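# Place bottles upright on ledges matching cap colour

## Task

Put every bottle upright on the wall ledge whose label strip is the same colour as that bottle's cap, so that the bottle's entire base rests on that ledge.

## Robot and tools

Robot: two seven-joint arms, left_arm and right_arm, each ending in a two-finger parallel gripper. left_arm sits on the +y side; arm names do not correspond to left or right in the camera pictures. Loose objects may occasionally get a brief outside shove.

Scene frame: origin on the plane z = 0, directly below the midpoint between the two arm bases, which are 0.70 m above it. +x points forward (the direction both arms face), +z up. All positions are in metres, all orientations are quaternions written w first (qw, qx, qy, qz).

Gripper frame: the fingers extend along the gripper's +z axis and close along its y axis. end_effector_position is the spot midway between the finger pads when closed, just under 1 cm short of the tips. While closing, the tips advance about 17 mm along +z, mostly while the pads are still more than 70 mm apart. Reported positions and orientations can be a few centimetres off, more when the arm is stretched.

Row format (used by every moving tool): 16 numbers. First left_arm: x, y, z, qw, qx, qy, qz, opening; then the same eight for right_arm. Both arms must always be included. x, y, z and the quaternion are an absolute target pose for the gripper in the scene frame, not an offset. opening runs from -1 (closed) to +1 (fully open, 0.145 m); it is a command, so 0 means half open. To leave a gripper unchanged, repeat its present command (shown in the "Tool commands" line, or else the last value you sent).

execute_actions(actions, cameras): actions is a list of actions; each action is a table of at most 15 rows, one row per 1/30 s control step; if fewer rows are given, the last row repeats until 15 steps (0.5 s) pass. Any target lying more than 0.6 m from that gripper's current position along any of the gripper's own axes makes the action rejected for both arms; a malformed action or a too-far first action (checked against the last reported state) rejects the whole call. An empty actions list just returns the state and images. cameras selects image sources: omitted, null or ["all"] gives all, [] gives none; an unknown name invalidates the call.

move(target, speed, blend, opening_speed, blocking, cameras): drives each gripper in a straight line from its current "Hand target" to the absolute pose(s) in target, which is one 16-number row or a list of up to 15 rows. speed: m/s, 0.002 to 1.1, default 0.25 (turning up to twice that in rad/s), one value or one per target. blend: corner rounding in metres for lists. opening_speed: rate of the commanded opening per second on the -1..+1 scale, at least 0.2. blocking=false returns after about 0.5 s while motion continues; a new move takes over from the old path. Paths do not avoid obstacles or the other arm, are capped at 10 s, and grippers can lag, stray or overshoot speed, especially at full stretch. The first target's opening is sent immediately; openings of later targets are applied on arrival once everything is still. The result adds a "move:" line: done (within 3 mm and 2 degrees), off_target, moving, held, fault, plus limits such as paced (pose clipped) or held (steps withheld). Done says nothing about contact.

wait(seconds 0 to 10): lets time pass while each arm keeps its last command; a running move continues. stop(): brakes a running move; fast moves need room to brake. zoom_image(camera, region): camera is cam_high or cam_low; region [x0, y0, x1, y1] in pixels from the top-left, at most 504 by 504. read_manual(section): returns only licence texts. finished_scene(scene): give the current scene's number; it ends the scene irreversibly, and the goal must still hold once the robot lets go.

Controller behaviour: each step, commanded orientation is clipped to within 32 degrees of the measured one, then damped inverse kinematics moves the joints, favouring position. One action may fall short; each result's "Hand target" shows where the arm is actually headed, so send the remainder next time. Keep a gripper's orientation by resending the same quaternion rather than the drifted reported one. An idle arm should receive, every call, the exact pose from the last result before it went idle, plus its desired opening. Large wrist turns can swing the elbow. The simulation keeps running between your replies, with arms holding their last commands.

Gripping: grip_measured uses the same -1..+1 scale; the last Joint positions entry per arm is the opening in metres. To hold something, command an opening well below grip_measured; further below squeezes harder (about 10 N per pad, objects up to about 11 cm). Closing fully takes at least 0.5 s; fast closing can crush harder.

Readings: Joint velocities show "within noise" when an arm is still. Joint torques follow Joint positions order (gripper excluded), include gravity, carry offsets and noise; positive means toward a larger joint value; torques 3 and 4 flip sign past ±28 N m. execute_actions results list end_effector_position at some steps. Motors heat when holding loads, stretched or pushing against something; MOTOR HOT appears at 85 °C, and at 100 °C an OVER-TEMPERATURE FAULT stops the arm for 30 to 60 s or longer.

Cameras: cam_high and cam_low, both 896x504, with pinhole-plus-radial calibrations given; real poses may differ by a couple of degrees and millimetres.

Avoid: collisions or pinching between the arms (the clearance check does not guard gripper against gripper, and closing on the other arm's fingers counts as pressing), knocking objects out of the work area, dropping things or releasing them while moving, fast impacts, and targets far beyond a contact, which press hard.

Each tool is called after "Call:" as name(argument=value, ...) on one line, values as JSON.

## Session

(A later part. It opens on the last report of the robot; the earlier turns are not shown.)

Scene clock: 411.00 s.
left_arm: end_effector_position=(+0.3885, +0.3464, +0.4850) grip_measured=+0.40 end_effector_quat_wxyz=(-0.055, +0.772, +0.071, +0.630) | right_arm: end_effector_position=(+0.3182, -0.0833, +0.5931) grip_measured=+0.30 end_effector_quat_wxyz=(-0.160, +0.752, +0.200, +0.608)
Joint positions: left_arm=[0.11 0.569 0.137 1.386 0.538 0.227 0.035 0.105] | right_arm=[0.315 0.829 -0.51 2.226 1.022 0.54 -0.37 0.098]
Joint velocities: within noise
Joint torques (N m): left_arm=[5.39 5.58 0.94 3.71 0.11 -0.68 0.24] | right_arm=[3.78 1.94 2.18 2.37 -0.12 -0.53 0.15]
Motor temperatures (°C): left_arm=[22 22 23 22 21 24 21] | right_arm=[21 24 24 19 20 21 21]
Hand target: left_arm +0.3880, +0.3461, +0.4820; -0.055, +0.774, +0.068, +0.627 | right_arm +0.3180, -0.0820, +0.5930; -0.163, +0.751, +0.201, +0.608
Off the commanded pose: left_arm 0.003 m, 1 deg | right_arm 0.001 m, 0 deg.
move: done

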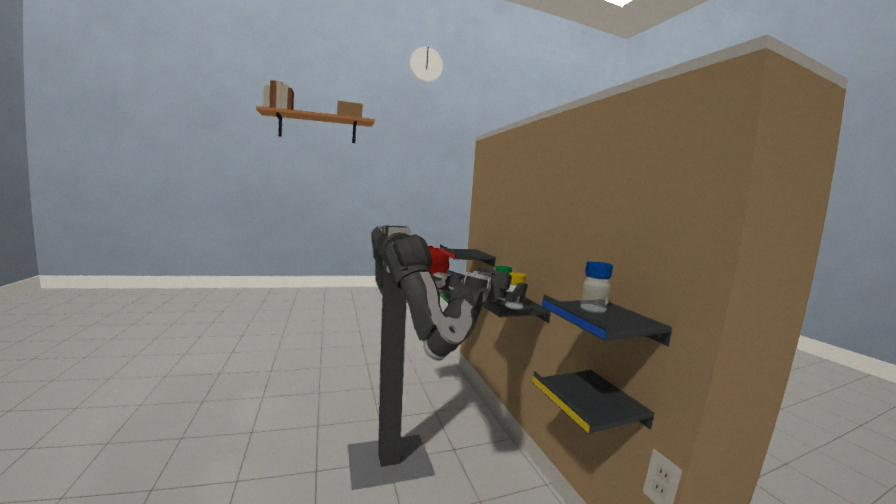

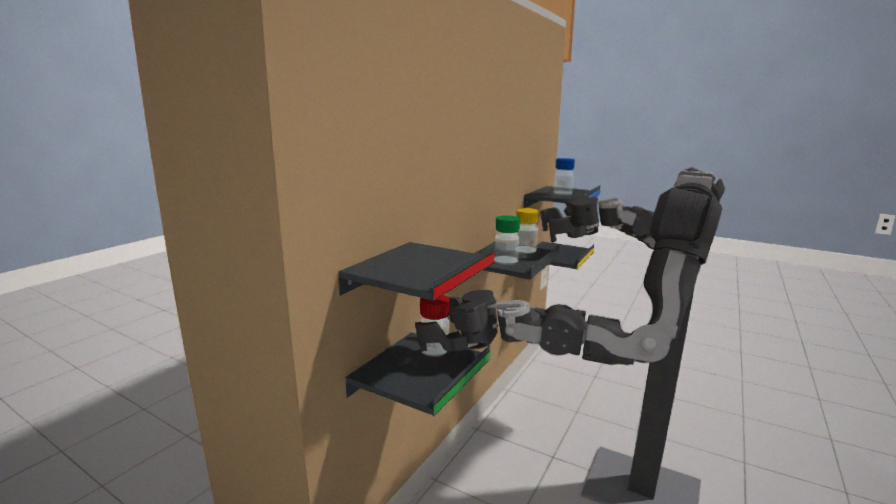

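Call:
move(target=[[0.388,0.346,0.481,-0.0549,0.7742,0.0678,0.6269,-0.5,0.371,-0.052,0.589,-0.1629,0.7506,0.2011,0.6078,0.3]], speed=0.06, opening_speed=0.4)

Call:
zoom_image(camera="cam_low", region=[380, 260, 580, 420])

Call:
zoom_image(camera="cam_high", region=[420, 230, 560, 340])

Call:
zoom_image(camera="cam_low", region=[460, 160, 620, 290])

Scene clock: 426.37 s.
left_arm: end_effector_position=(+0.3886, +0.3464, +0.4844) grip_measured=-0.24 end_effector_quat_wxyz=(-0.056, +0.771, +0.070, +0.630) | right_arm: end_effector_position=(+0.3717, -0.0533, +0.5905) grip_measured=+0.30 end_effector_quat_wxyz=(-0.162, +0.750, +0.198, +0.610)
Joint positions: left_arm=[0.11 0.569 0.136 1.383 0.536 0.222 0.037 0.057] | right_arm=[0.574 0.62 -0.681 1.948 0.959 0.56 -0.35 0.098]
Joint velocities: within noise
Joint torques (N m): left_arm=[5.42 5.37 0.92 3.62 0.13 -0.69 0.23] | right_arm=[5.21 1.38 2.15 2.73 -0.1 -0.4 0.16]
Motor temperatures (°C): left_arm=[23 23 23 22 21 25 21] | right_arm=[22 24 24 19 20 21 21]
Hand target: left_arm +0.3880, +0.3459, +0.4811; -0.055, +0.774, +0.068, +0.627 | right_arm +0.3709, -0.0520, +0.5889; -0.163, +0.751, +0.201, +0.608
Off the commanded pose: left_arm 0.003 m, 1 deg | right_arm 0.002 m, 0 deg.
move: done

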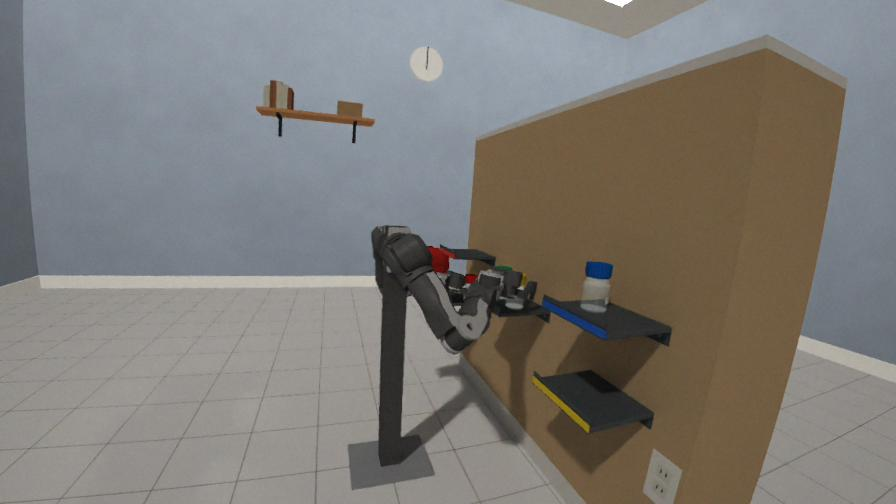

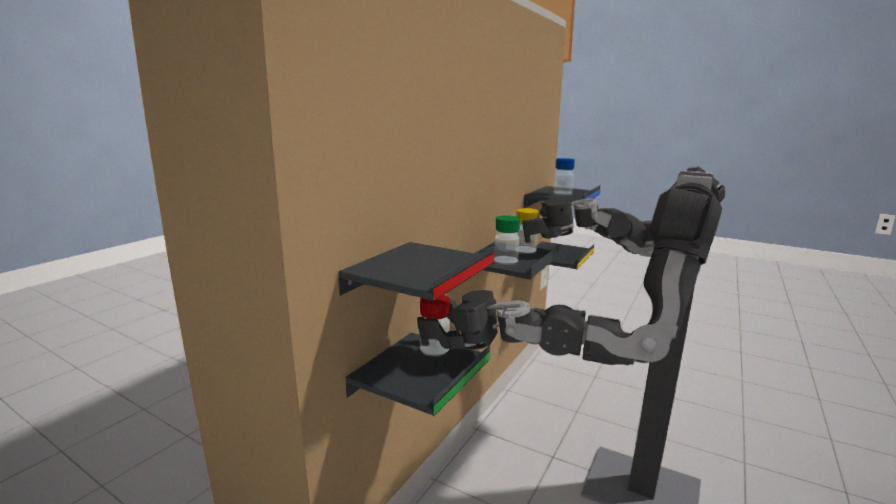

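Scaled by 2.520 from the camera's 896x504 image, which has a finer 1280x720 frame.

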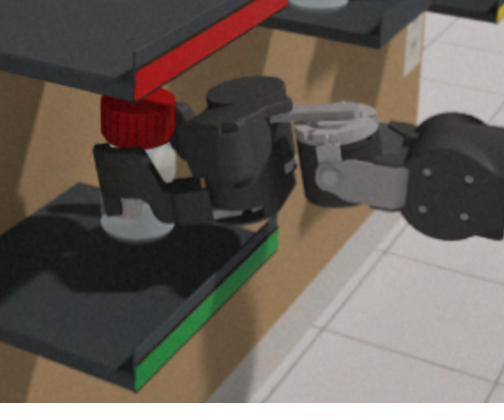

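Scaled by 3.600 from the camera's 896x504 image, which has a finer 1280x720 frame.

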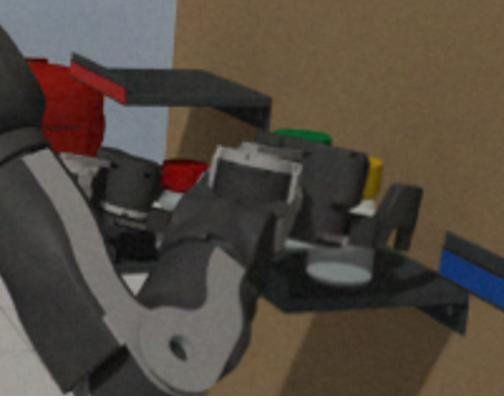

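Scaled by 3.150 from the camera's 896x504 image, which has a finer 1280x720 frame.

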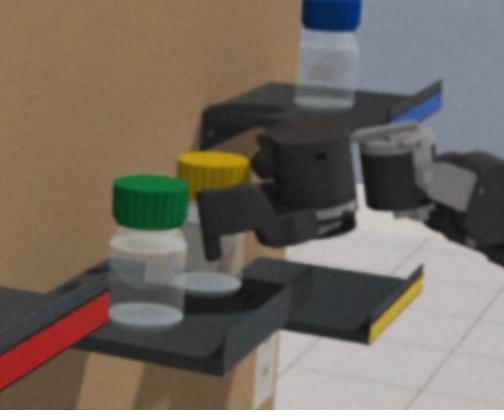

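Call:
move(target=[[0.388,0.346,0.52,-0.0549,0.7742,0.0678,0.6269,-0.5,0.372,-0.052,0.588,-0.1629,0.7506,0.2011,0.6078,-0.5]], speed=0.04, opening_speed=0.4)

Call:
zoom_image(camera="cam_low", region=[380, 240, 580, 420])

Call:
zoom_image(camera="cam_low", region=[460, 160, 620, 290])

Scene clock: 438.43 s.
left_arm: end_effector_position=(+0.3875, +0.3450, +0.5155) grip_measured=-0.24 end_effector_quat_wxyz=(-0.052, +0.779, +0.067, +0.622) | right_arm: end_effector_position=(+0.3724, -0.0532, +0.5896) grip_measured=-0.27 end_effector_quat_wxyz=(-0.162, +0.750, +0.199, +0.609)
Joint positions: left_arm=[0.122 0.588 0.194 1.505 0.548 0.395 0.032 0.057] | right_arm=[0.574 0.619 -0.681 1.943 0.954 0.56 -0.342 0.055]
Joint velocities: left_arm=[within noise] | right_arm=[-0.011 0.011 -0.002 -0.002 -0.154 -0.007 -0.037 0]
Joint torques (N m): left_arm=[6.63 5.5 2.3 5.93 0.11 -0.79 0.01] | right_arm=[5.02 0.86 2.28 2.32 -0.13 -0.46 0.14]
Motor temperatures (°C): left_arm=[23 23 23 22 21 25 21] | right_arm=[22 24 23 19 20 20 21]
Hand target: left_arm +0.3880, +0.3461, +0.5200; -0.055, +0.774, +0.068, +0.627 | right_arm +0.3720, -0.0520, +0.5879; -0.163, +0.751, +0.201, +0.608
Off the commanded pose: left_arm 0.005 m, 1 deg | right_arm 0.002 m, 0 deg.
move: off_target (left_arm)

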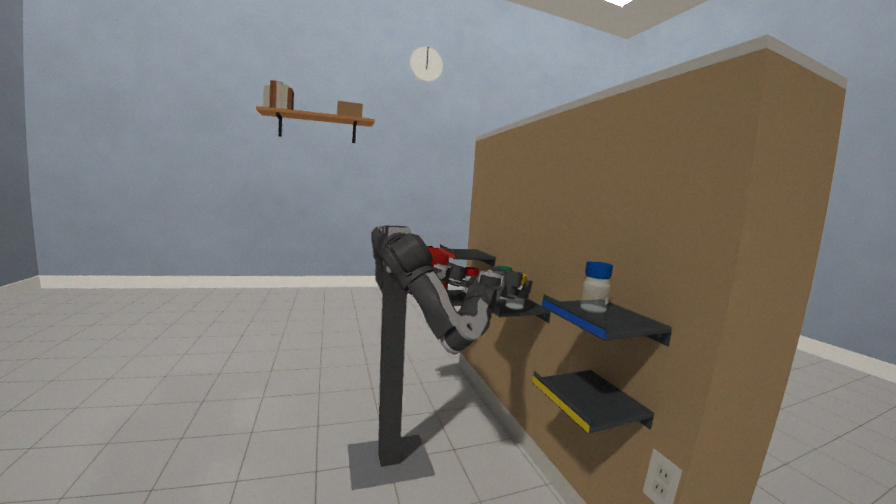

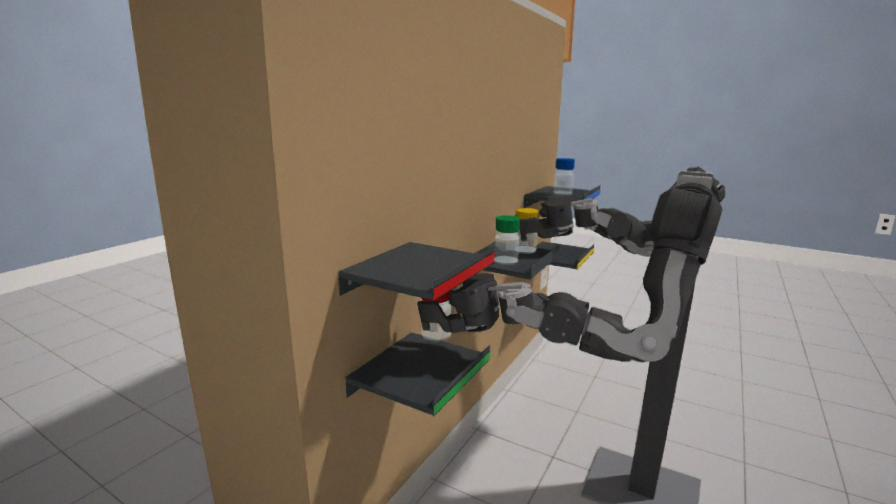

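Scaled by 2.520 from the camera's 896x504 image, which has a finer 1280x720 frame.

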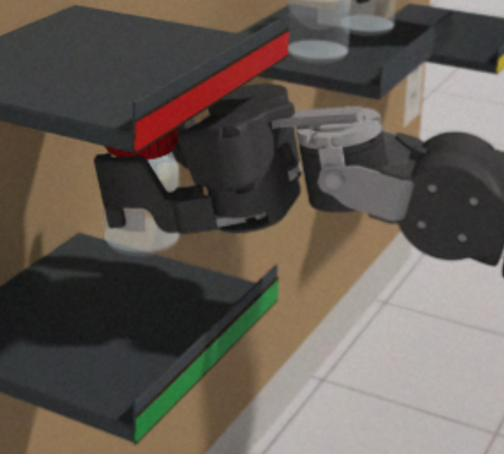

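Scaled by 3.150 from the camera's 896x504 image, which has a finer 1280x720 frame.

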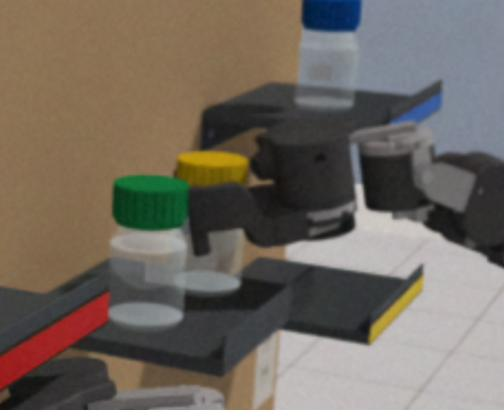

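Call:
execute_actions(actions=[])

Call:
zoom_image(camera="cam_high", region=[480, 250, 560, 330])

Call:
zoom_image(camera="cam_low", region=[490, 190, 570, 270])

Scene clock: 447.47 s.
left_arm: end_effector_position=(+0.3875, +0.3450, +0.5155) grip_measured=-0.24 end_effector_quat_wxyz=(-0.052, +0.779, +0.067, +0.622) | right_arm: end_effector_position=(+0.3724, -0.0532, +0.5896) grip_measured=-0.27 end_effector_quat_wxyz=(-0.162, +0.750, +0.199, +0.609)
Joint positions: left_arm=[0.122 0.588 0.194 1.505 0.548 0.395 0.032 0.057] | right_arm=[0.574 0.619 -0.681 1.943 0.954 0.56 -0.342 0.055]
Joint velocities: within noise
Joint torques (N m): left_arm=[6.61 5.5 2.32 5.93 0.11 -0.79 0.02] | right_arm=[5.02 0.91 2.19 2.25 -0.11 -0.46 0.13]
Motor temperatures (°C): left_arm=[24 24 23 23 21 25 21] | right_arm=[22 24 23 19 20 21 21]
Hand target: left_arm +0.3880, +0.3461, +0.5200; -0.055, +0.774, +0.068, +0.627 | right_arm +0.3720, -0.0520, +0.5879; -0.163, +0.751, +0.201, +0.608
Tool commands: left_gripper/opening=-0.5 right_gripper/opening=-0.5
Off the commanded pose: left_arm 0.005 m, 1 deg | right_arm 0.002 m, 0 deg.

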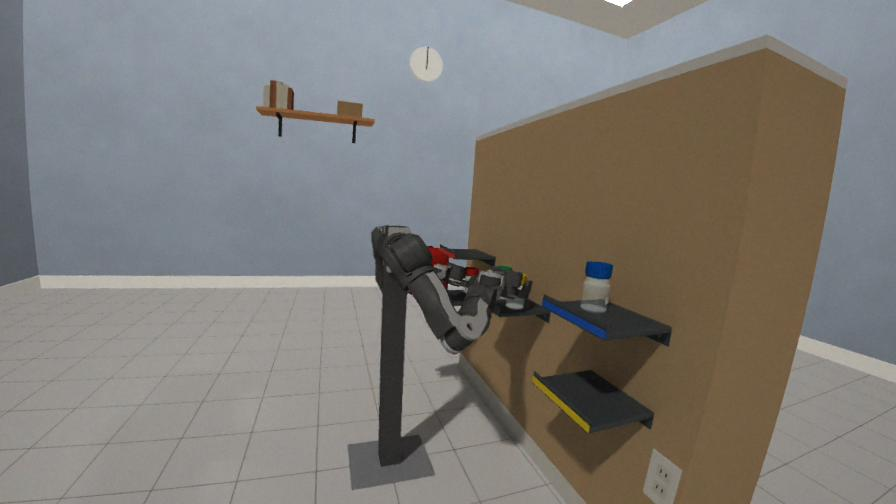

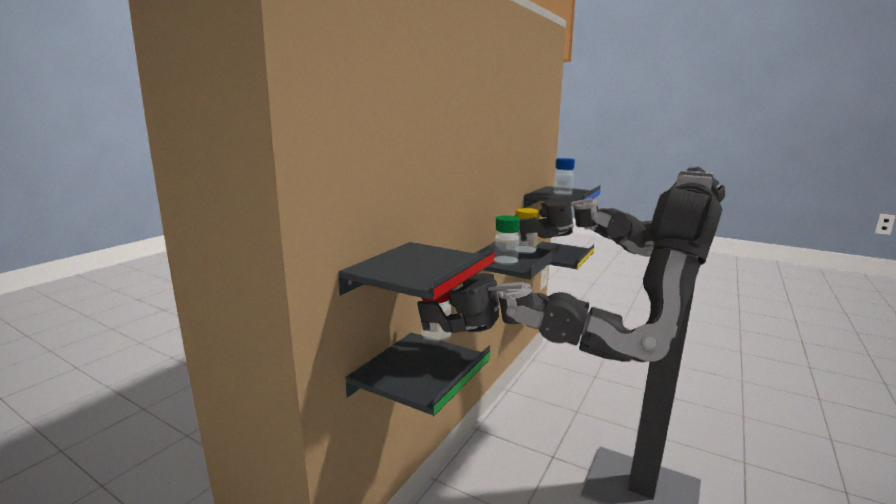

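Scaled by 6.300 from the camera's 896x504 image, which has a finer 1280x720 frame.

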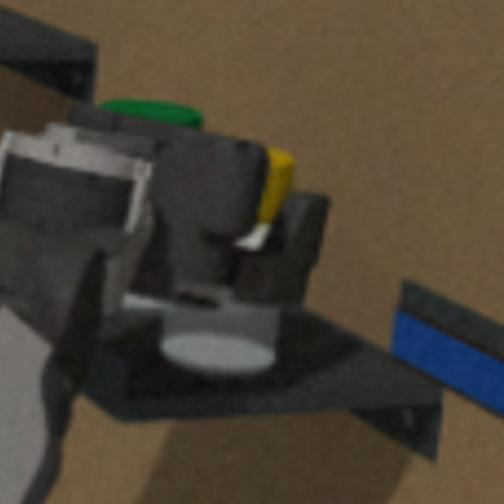

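Scaled by 6.300 from the camera's 896x504 image, which has a finer 1280x720 frame.

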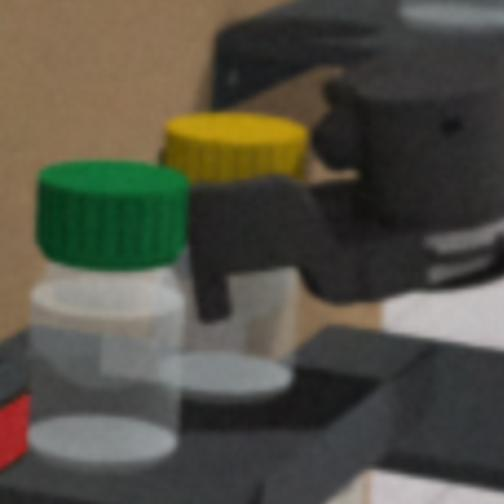

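Call:
move(target=[[0.388,0.346,0.522,-0.0549,0.7742,0.0678,0.6269,-0.5,0.372,-0.052,0.588,-0.1629,0.7506,0.2011,0.6078,0.1],[0.388,0.346,0.522,-0.0549,0.7742,0.0678,0.6269,-0.5,0.373,-0.0515,0.580,-0.1629,0.7506,0.2011,0.6078,0.1],[0.388,0.346,0.522,-0.0549,0.7742,0.0678,0.6269,-0.5,0.373,-0.0515,0.580,-0.1629,0.7506,0.2011,0.6078,-0.5]], speed=0.04, opening_speed=0.4)

Call:
zoom_image(camera="cam_low", region=[490, 190, 570, 270])

Call:
zoom_image(camera="cam_high", region=[480, 250, 560, 330])

Scene clock: 470.13 s.
left_arm: end_effector_position=(+0.3872, +0.3451, +0.5164) grip_measured=-0.24 end_effector_quat_wxyz=(-0.052, +0.779, +0.068, +0.621) | right_arm: end_effector_position=(+0.3737, -0.0528, +0.5822) grip_measured=-0.28 end_effector_quat_wxyz=(-0.161, +0.750, +0.200, +0.610)
Joint positions: left_arm=[0.122 0.588 0.197 1.509 0.548 0.403 0.032 0.057] | right_arm=[0.561 0.616 -0.693 1.923 0.929 0.532 -0.328 0.054]
Joint velocities: within noise
Joint torques (N m): left_arm=[7 5.58 2.32 6.26 0.12 -0.79 0.02] | right_arm=[4.71 0.83 2.19 2.45 -0.11 -0.52 0.13]
Motor temperatures (°C): left_arm=[24 24 24 24 21 25 21] | right_arm=[23 23 23 19 20 21 21]
Hand target: left_arm +0.3880, +0.3460, +0.5220; -0.055, +0.774, +0.068, +0.627 | right_arm +0.3730, -0.0514, +0.5800; -0.163, +0.751, +0.201, +0.608
Off the commanded pose: left_arm 0.006 m, 1 deg | right_arm 0.003 m, 0 deg.
move: off_target (left_arm)

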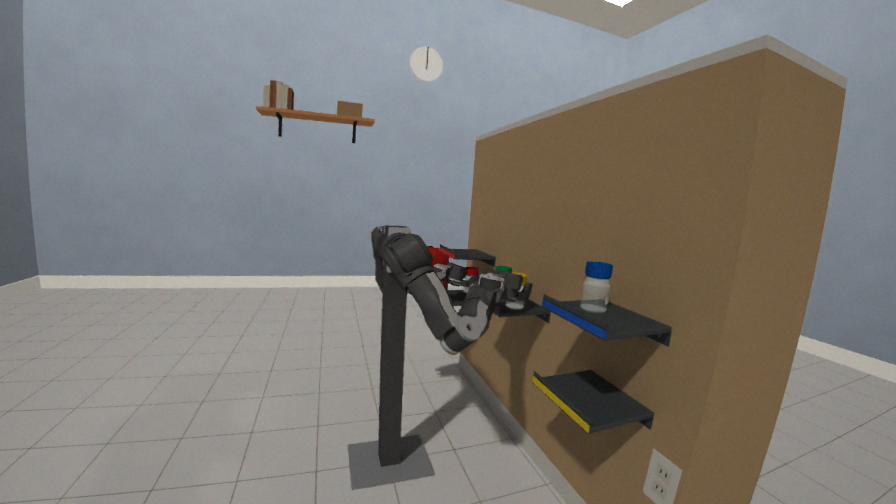

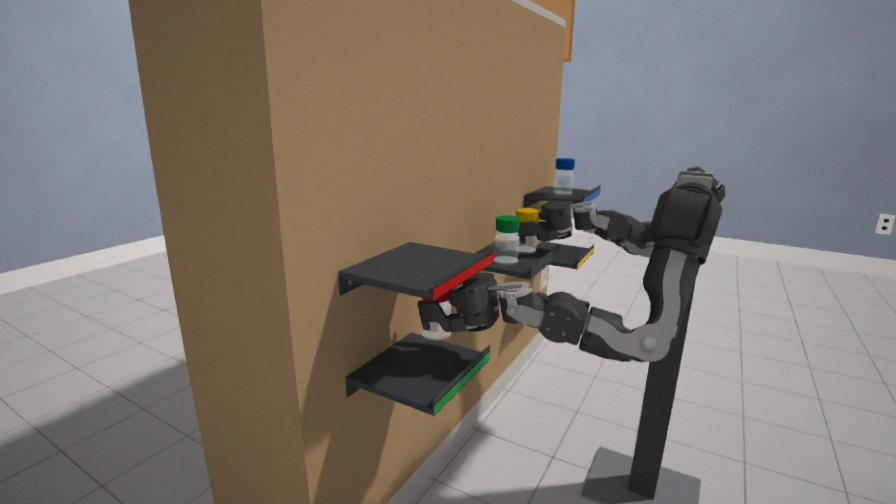

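Scaled by 6.300 from the camera's 896x504 image, which has a finer 1280x720 frame.

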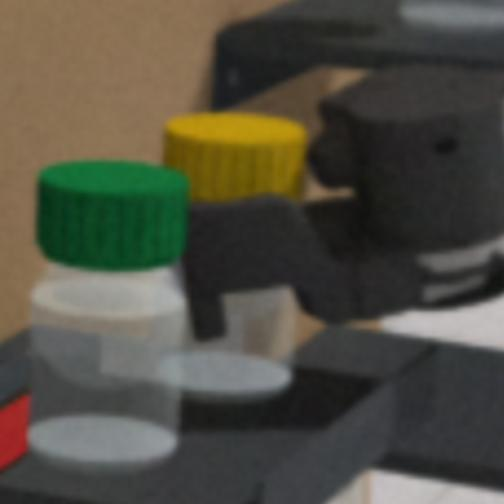

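Scaled by 6.300 from the camera's 896x504 image, which has a finer 1280x720 frame.

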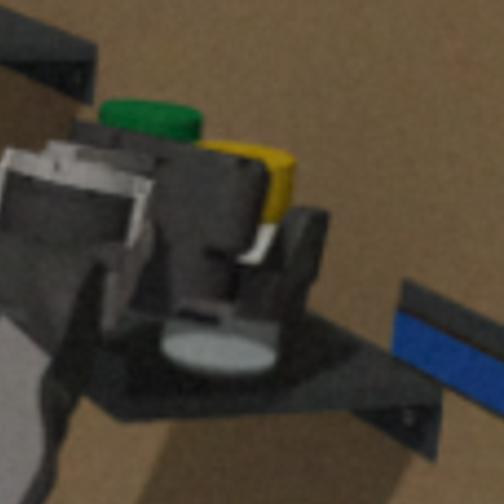

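Call:
move(target=[[0.386,0.346,0.524,-0.0549,0.7742,0.0678,0.6269,-0.5,0.372,-0.052,0.655,-0.1629,0.7506,0.2011,0.6078,-0.5],[0.25,0.336,0.524,-0.0549,0.7742,0.0678,0.6269,-0.5,0.30,-0.092,0.665,-0.1629,0.7506,0.2011,0.6078,-0.5],[0.238,0.345,0.62,0,0.7771,0,0.6293,-0.5,0.255,-0.18,0.64,-0.1892,0.7411,0.2337,0.6002,-0.5]], speed=0.09, blend=[0.003,0.01,0])

Scene clock: 508.53 s.
left_arm: end_effector_position=(+0.2379, +0.3456, +0.6191) grip_measured=-0.24 end_effector_quat_wxyz=(-0.003, +0.779, +0.001, +0.627) | right_arm: end_effector_position=(+0.2551, -0.1806, +0.6374) grip_measured=-0.28 end_effector_quat_wxyz=(-0.188, +0.746, +0.232, +0.595)
Joint positions: left_arm=[-0.669 0.661 1.069 2.131 0.956 0.652 0.33 0.057] | right_arm=[-0.552 0.976 0.72 2.325 1.172 0.602 0.313 0.054]
Joint velocities: within noise
Joint torques (N m): left_arm=[0.83 4.63 2.24 2.56 0.36 -0.73 0.24] | right_arm=[1.96 3.71 3.41 1.83 0.3 -0.66 0.18]
Motor temperatures (°C): left_arm=[25 24 24 25 21 26 21] | right_arm=[23 23 23 20 20 21 21]
Hand target: left_arm +0.2380, +0.3450, +0.6200; +0.000, +0.777, +0.000, +0.629 | right_arm +0.2549, -0.1799, +0.6400; -0.189, +0.741, +0.234, +0.600
Off the commanded pose: left_arm 0.001 m, 0 deg | right_arm 0.003 m, 1 deg.
move: done

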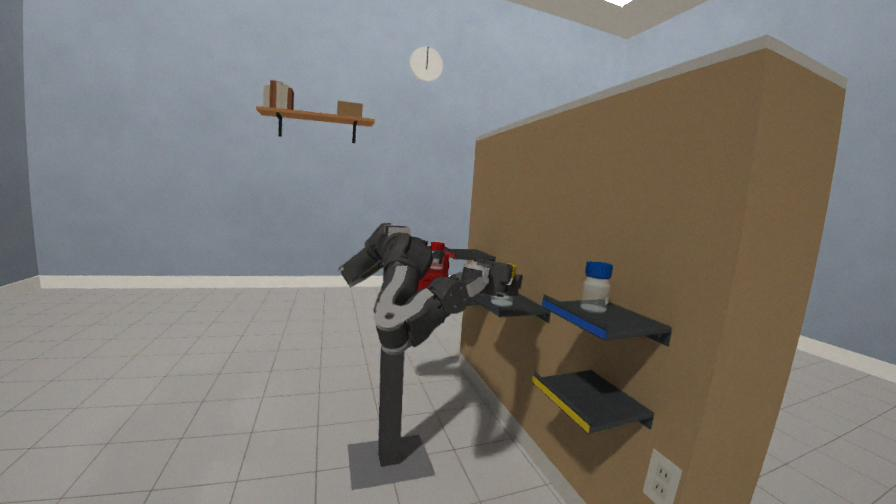

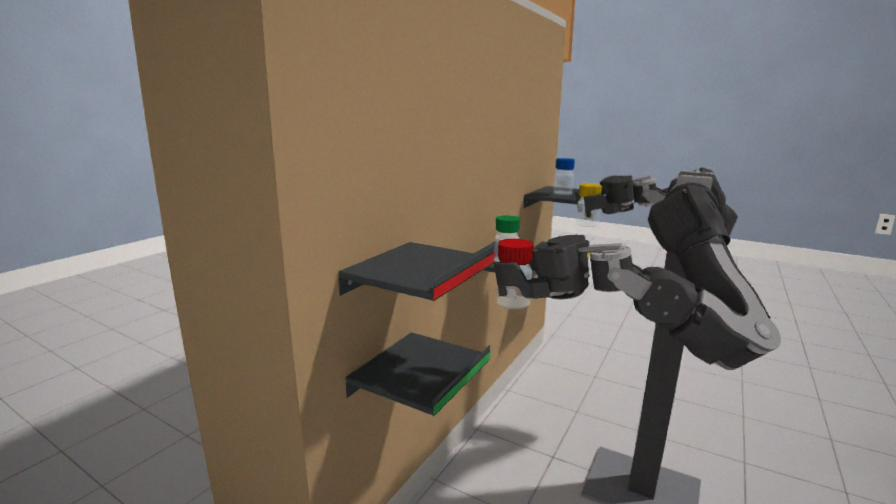

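Call:
move(target=[[0.242,0.352,0.735,0,0.7771,0,0.6293,-0.5,0.235,-0.29,0.575,-0.0549,0.7742,0.0678,0.6269,-0.5],[0.31,0.352,0.742,-0.0549,0.7742,0.0678,0.6269,-0.5,0.242,-0.35,0.523,0.0549,0.7742,-0.0678,0.6269,-0.5],[0.385,0.36,0.738,-0.0549,0.7742,0.0678,0.6269,-0.5,0.378,-0.374,0.523,0.0549,0.7742,-0.0678,0.6269,-0.5]], speed=0.1, blend=[0.01,0.005,0])

Call:
zoom_image(camera="cam_high", region=[510, 280, 660, 430])

Call:
zoom_image(camera="cam_low", region=[330, 140, 530, 320])

Call:
zoom_image(camera="cam_high", region=[420, 200, 520, 280])

Scene clock: 529.43 s.
left_arm: end_effector_position=(+0.3846, +0.3607, +0.7376) grip_measured=-0.24 end_effector_quat_wxyz=(-0.056, +0.774, +0.070, +0.627) | right_arm: end_effector_position=(+0.3775, -0.3742, +0.5211) grip_measured=-0.28 end_effector_quat_wxyz=(+0.054, +0.777, -0.071, +0.623)
Joint positions: left_arm=[0.848 1.26 -0.285 1.629 1.467 0.781 -0.414 0.057] | right_arm=[0.136 0.541 0.373 1.461 0.405 0.435 0.222 0.054]
Joint velocities: within noise
Joint torques (N m): left_arm=[7.42 4.39 2.52 1.1 -0.13 -0.57 0.23] | right_arm=[4.21 6.18 1.81 3.84 0.23 -0.74 0.14]
Motor temperatures (°C): left_arm=[23 24 24 24 21 25 21] | right_arm=[22 24 24 19 20 21 21]
Hand target: left_arm +0.3850, +0.3601, +0.7380; -0.055, +0.774, +0.068, +0.627 | right_arm +0.3780, -0.3740, +0.5230; +0.055, +0.774, -0.068, +0.627
Off the commanded pose: left_arm 0.001 m, 0 deg | right_arm 0.002 m, 1 deg.
joint sent to its limit (left arm) — joint 6 (wrist pitch), upper limit. The joint targets still meet the commanded pose.
move: done

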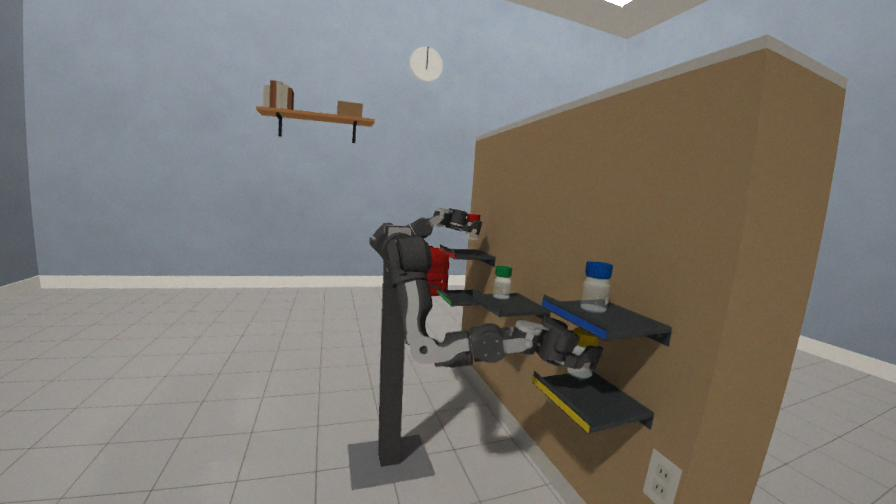

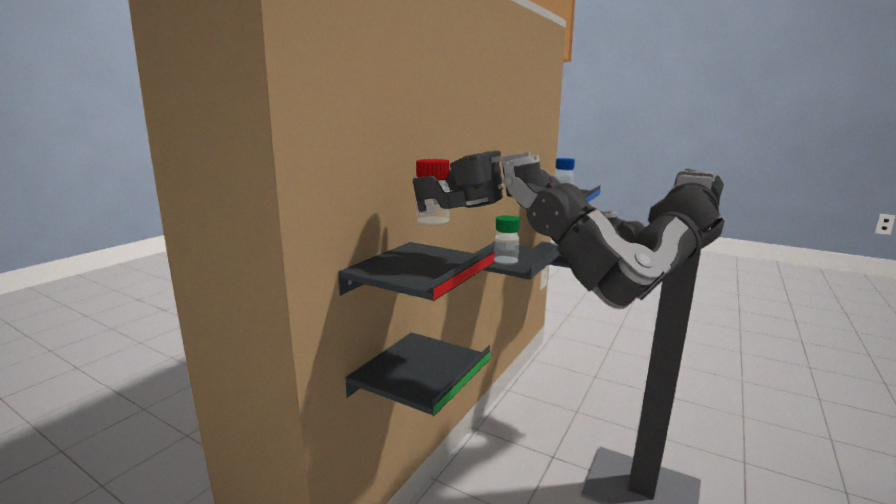

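Scaled by 3.360 from the camera's 896x504 image, which has a finer 1280x720 frame.

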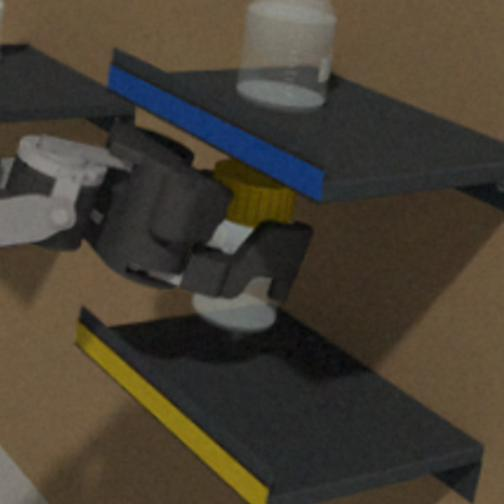

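Scaled by 2.520 from the camera's 896x504 image, which has a finer 1280x720 frame.

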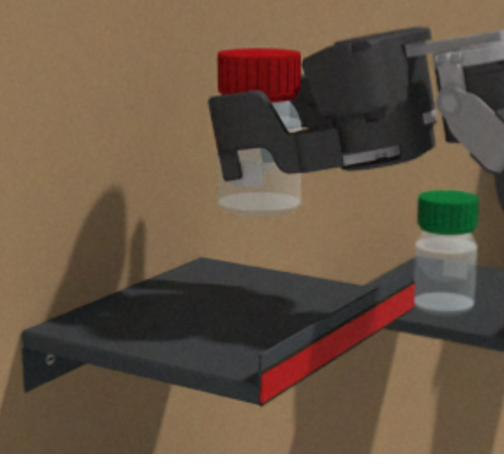

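Scaled by 5.040 from the camera's 896x504 image, which has a finer 1280x720 frame.

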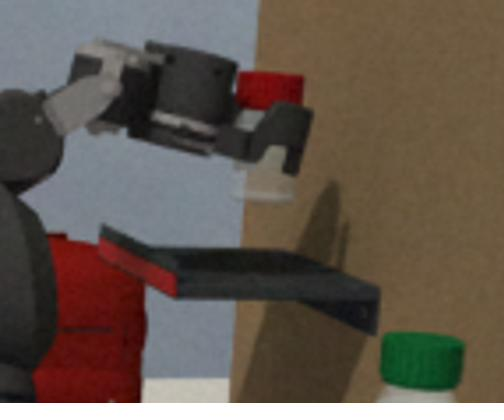

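Call:
move(target=[[0.385,0.36,0.695,-0.0549,0.7742,0.0678,0.6269,-0.5,0.379,-0.381,0.497,0.0549,0.7742,-0.0678,0.6269,-0.5],[0.385,0.36,0.686,-0.0549,0.7742,0.0678,0.6269,-0.5,0.379,-0.381,0.486,0.0549,0.7742,-0.0678,0.6269,-0.5]], speed=[0.06,0.02])

Call:
zoom_image(camera="cam_high", region=[510, 280, 660, 430])

Call:
zoom_image(camera="cam_low", region=[330, 140, 530, 320])

Call:
zoom_image(camera="cam_high", region=[420, 200, 520, 280])

Scene clock: 542.67 s.
left_arm: end_effector_position=(+0.3851, +0.3602, +0.6821) grip_measured=-0.24 end_effector_quat_wxyz=(-0.055, +0.779, +0.069, +0.621) | right_arm: end_effector_position=(+0.3778, -0.3830, +0.4856) grip_measured=-0.28 end_effector_quat_wxyz=(+0.057, +0.776, -0.071, +0.624)
Joint positions: left_arm=[0.511 1.312 -0.206 1.68 1.458 0.545 -0.383 0.057] | right_arm=[0.134 0.526 0.349 1.304 0.381 0.267 0.258 0.054]
Joint velocities: within noise
Joint torques (N m): left_arm=[5.82 6.98 4.19 1.94 -0.14 -0.92 0.24] | right_arm=[4.47 5.26 0.98 3.63 0.25 -0.68 0.15]
Motor temperatures (°C): left_arm=[25 24 24 23 21 25 21] | right_arm=[22 24 23 20 20 21 21]
Hand target: left_arm +0.3850, +0.3599, +0.6859; -0.055, +0.774, +0.068, +0.627 | right_arm +0.3790, -0.3810, +0.4859; +0.055, +0.774, -0.068, +0.627
Off the commanded pose: left_arm 0.004 m, 1 deg | right_arm 0.002 m, 1 deg.
move: off_target (left_arm)

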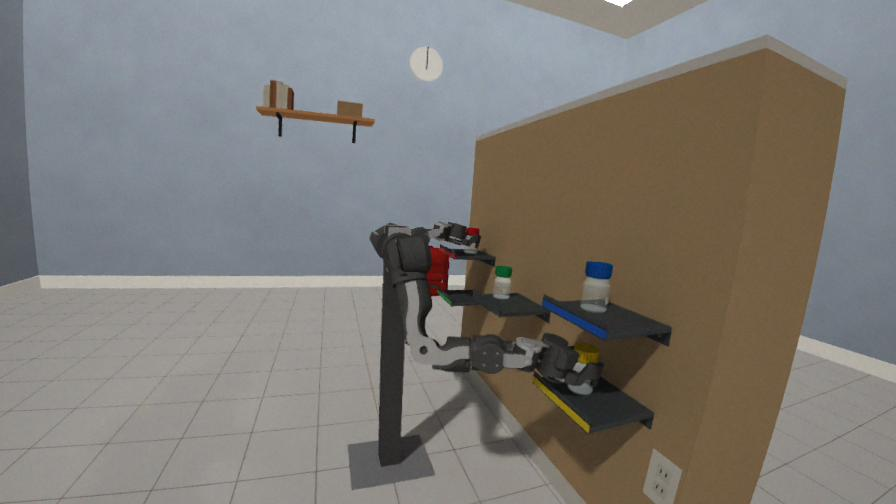

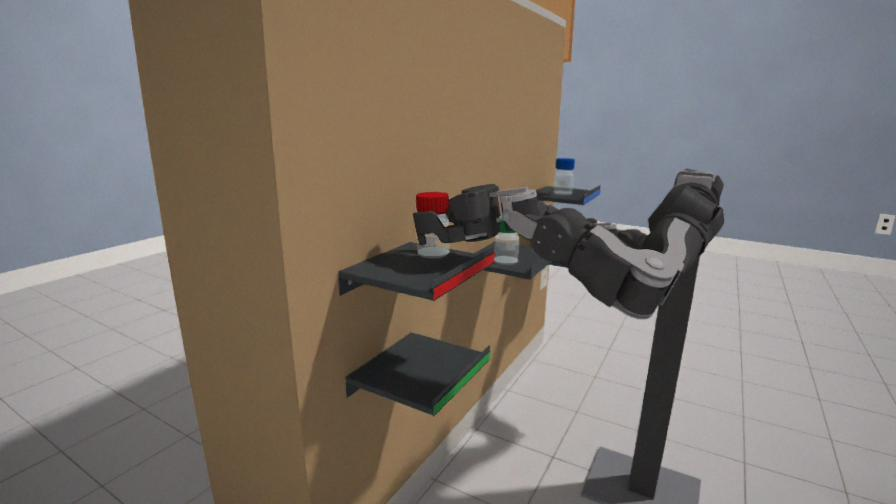

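Scaled by 3.360 from the camera's 896x504 image, which has a finer 1280x720 frame.

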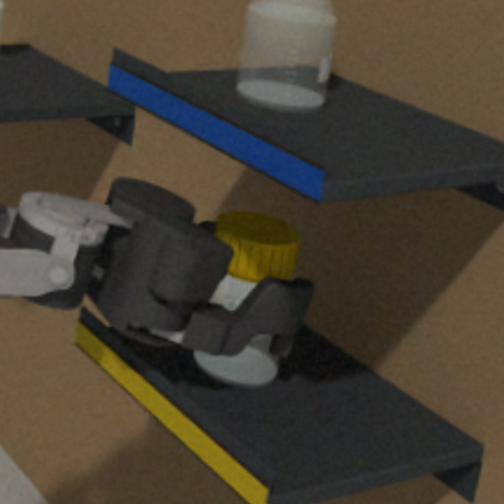

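Scaled by 2.520 from the camera's 896x504 image, which has a finer 1280x720 frame.

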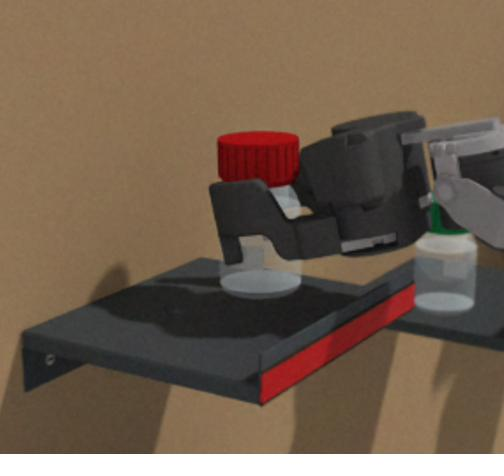

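Scaled by 5.040 from the camera's 896x504 image, which has a finer 1280x720 frame.

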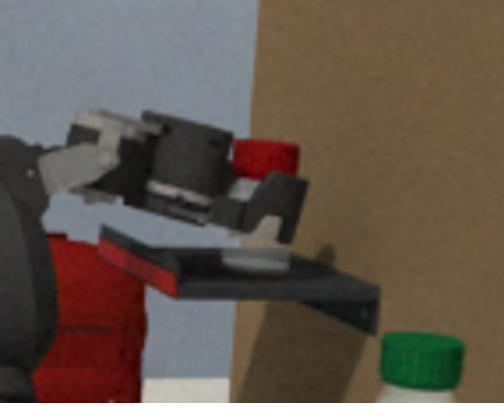

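Call:
move(target=[[0.385,0.36,0.681,-0.0549,0.7742,0.0678,0.6269,-0.5,0.379,-0.381,0.480,0.0549,0.7742,-0.0678,0.6269,-0.5]], speed=0.015, cameras=["cam_high"])

Call:
zoom_image(camera="cam_high", region=[510, 280, 660, 430])

Scene clock: 550.83 s.
left_arm: end_effector_position=(+0.3851, +0.3603, +0.6791) grip_measured=-0.24 end_effector_quat_wxyz=(-0.055, +0.777, +0.070, +0.624) | right_arm: end_effector_position=(+0.3790, -0.3834, +0.4850) grip_measured=-0.28 end_effector_quat_wxyz=(+0.060, +0.770, -0.068, +0.632)
Joint positions: left_arm=[0.488 1.318 -0.205 1.683 1.458 0.516 -0.38 0.057] | right_arm=[0.136 0.526 0.341 1.284 0.382 0.227 0.259 0.054]
Joint velocities: within noise
Joint torques (N m): left_arm=[5.31 7 3.88 1.81 -0.11 -0.86 0.23] | right_arm=[4.05 4.89 0.59 2.88 0.29 -0.28 0.15]
Motor temperatures (°C): left_arm=[25 25 25 23 21 26 21] | right_arm=[22 24 23 20 20 21 21]
Hand target: left_arm +0.3850, +0.3600, +0.6810; -0.055, +0.774, +0.068, +0.627 | right_arm +0.3789, -0.3810, +0.4799; +0.055, +0.774, -0.068, +0.627
Off the commanded pose: left_arm 0.002 m, 1 deg | right_arm 0.006 m, 1 deg.
move: off_target (right_arm)
Images, in order (width x height): cam_high 896x504.

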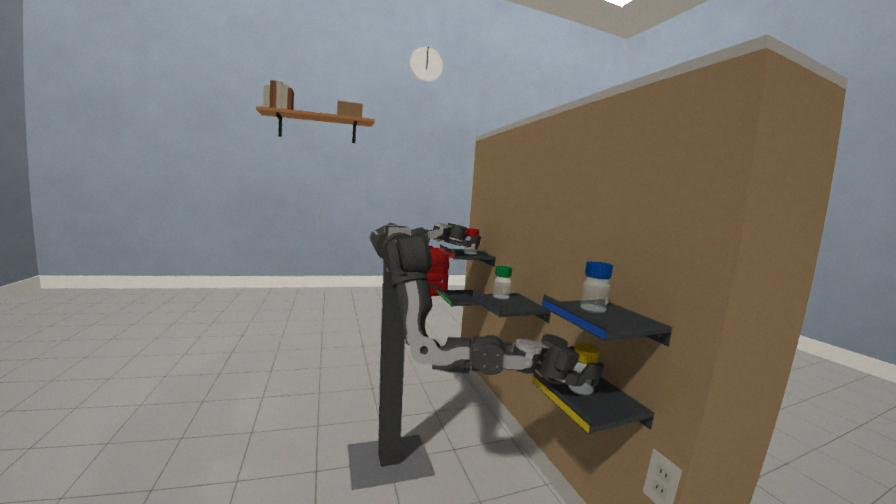

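Scaled by 3.360 from the camera's 896x504 image, which has a finer 1280x720 frame.

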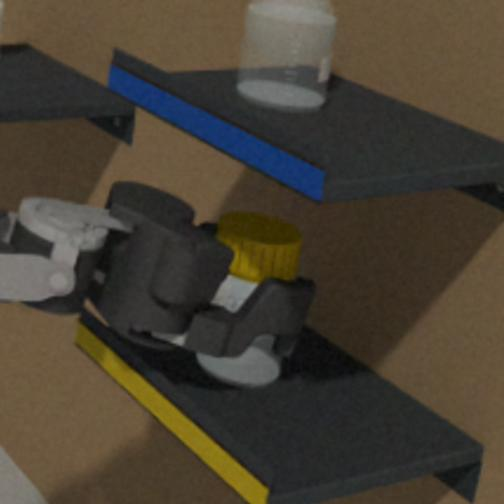

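Call:
move(target=[[0.385,0.36,0.677,-0.0549,0.7742,0.0678,0.6269,-0.5,0.379,-0.382,0.4845,0.0549,0.7742,-0.0678,0.6269,-0.5],[0.385,0.36,0.676,-0.0549,0.7742,0.0678,0.6269,-0.5,0.379,-0.382,0.4845,0.0549,0.7742,-0.0678,0.6269,0.15]], speed=0.02, opening_speed=0.4)

Call:
zoom_image(camera="cam_high", region=[510, 280, 660, 430])

Call:
zoom_image(camera="cam_low", region=[330, 140, 530, 320])

Scene clock: 561.77 s.
left_arm: end_effector_position=(+0.3851, +0.3606, +0.6787) grip_measured=-0.24 end_effector_quat_wxyz=(-0.055, +0.772, +0.070, +0.630) | right_arm: end_effector_position=(+0.3788, -0.3831, +0.4846) grip_measured=+0.15 end_effector_quat_wxyz=(+0.057, +0.773, -0.069, +0.628)
Joint positions: left_arm=[0.468 1.326 -0.205 1.686 1.457 0.48 -0.377 0.057] | right_arm=[0.136 0.528 0.341 1.289 0.385 0.245 0.259 0.087]
Joint velocities: within noise
Joint torques (N m): left_arm=[4.63 6.74 2.92 1.44 -0.04 -0.61 0.21] | right_arm=[4.1 6.11 1.57 4.27 0.33 -0.29 0.13]
Motor temperatures (°C): left_arm=[24 25 26 22 21 26 21] | right_arm=[22 24 23 20 20 21 21]
Hand target: left_arm +0.3850, +0.3600, +0.6760; -0.055, +0.774, +0.068, +0.627 | right_arm +0.3790, -0.3820, +0.4845; +0.055, +0.774, -0.068, +0.627
Off the commanded pose: left_arm 0.003 m, 1 deg | right_arm 0.001 m, 0 deg.
move: done

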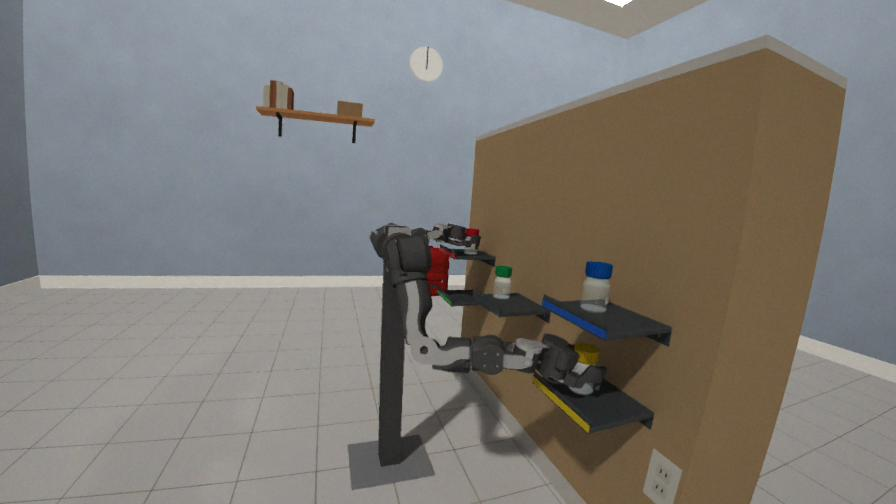

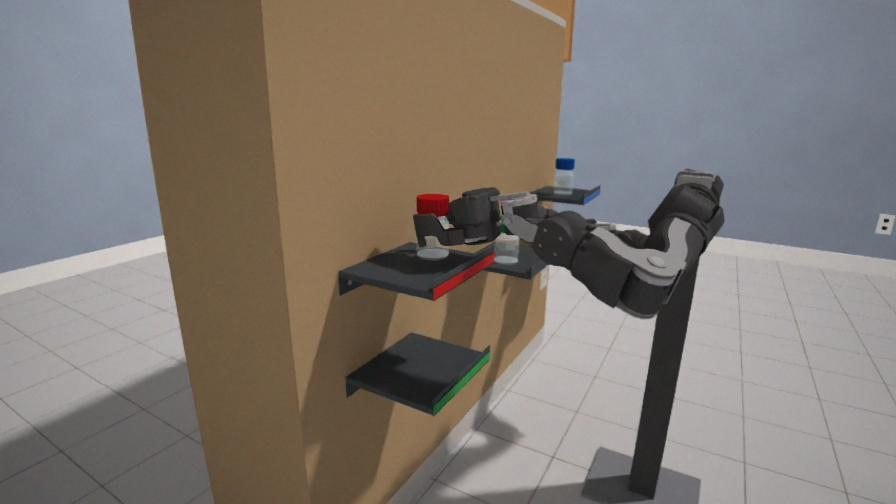

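Scaled by 3.360 from the camera's 896x504 image, which has a finer 1280x720 frame.

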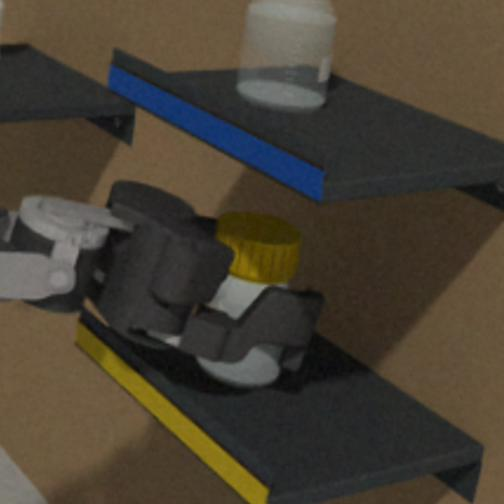

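Scaled by 2.520 from the camera's 896x504 image, which has a finer 1280x720 frame.

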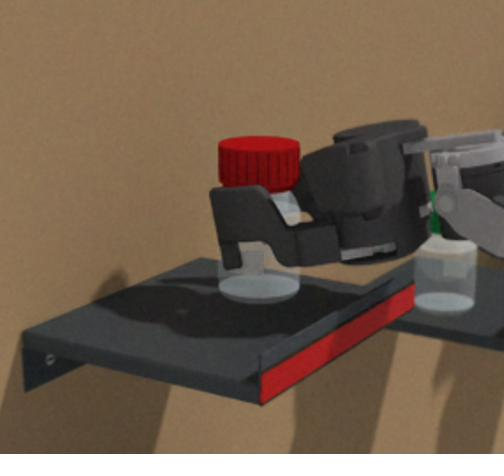

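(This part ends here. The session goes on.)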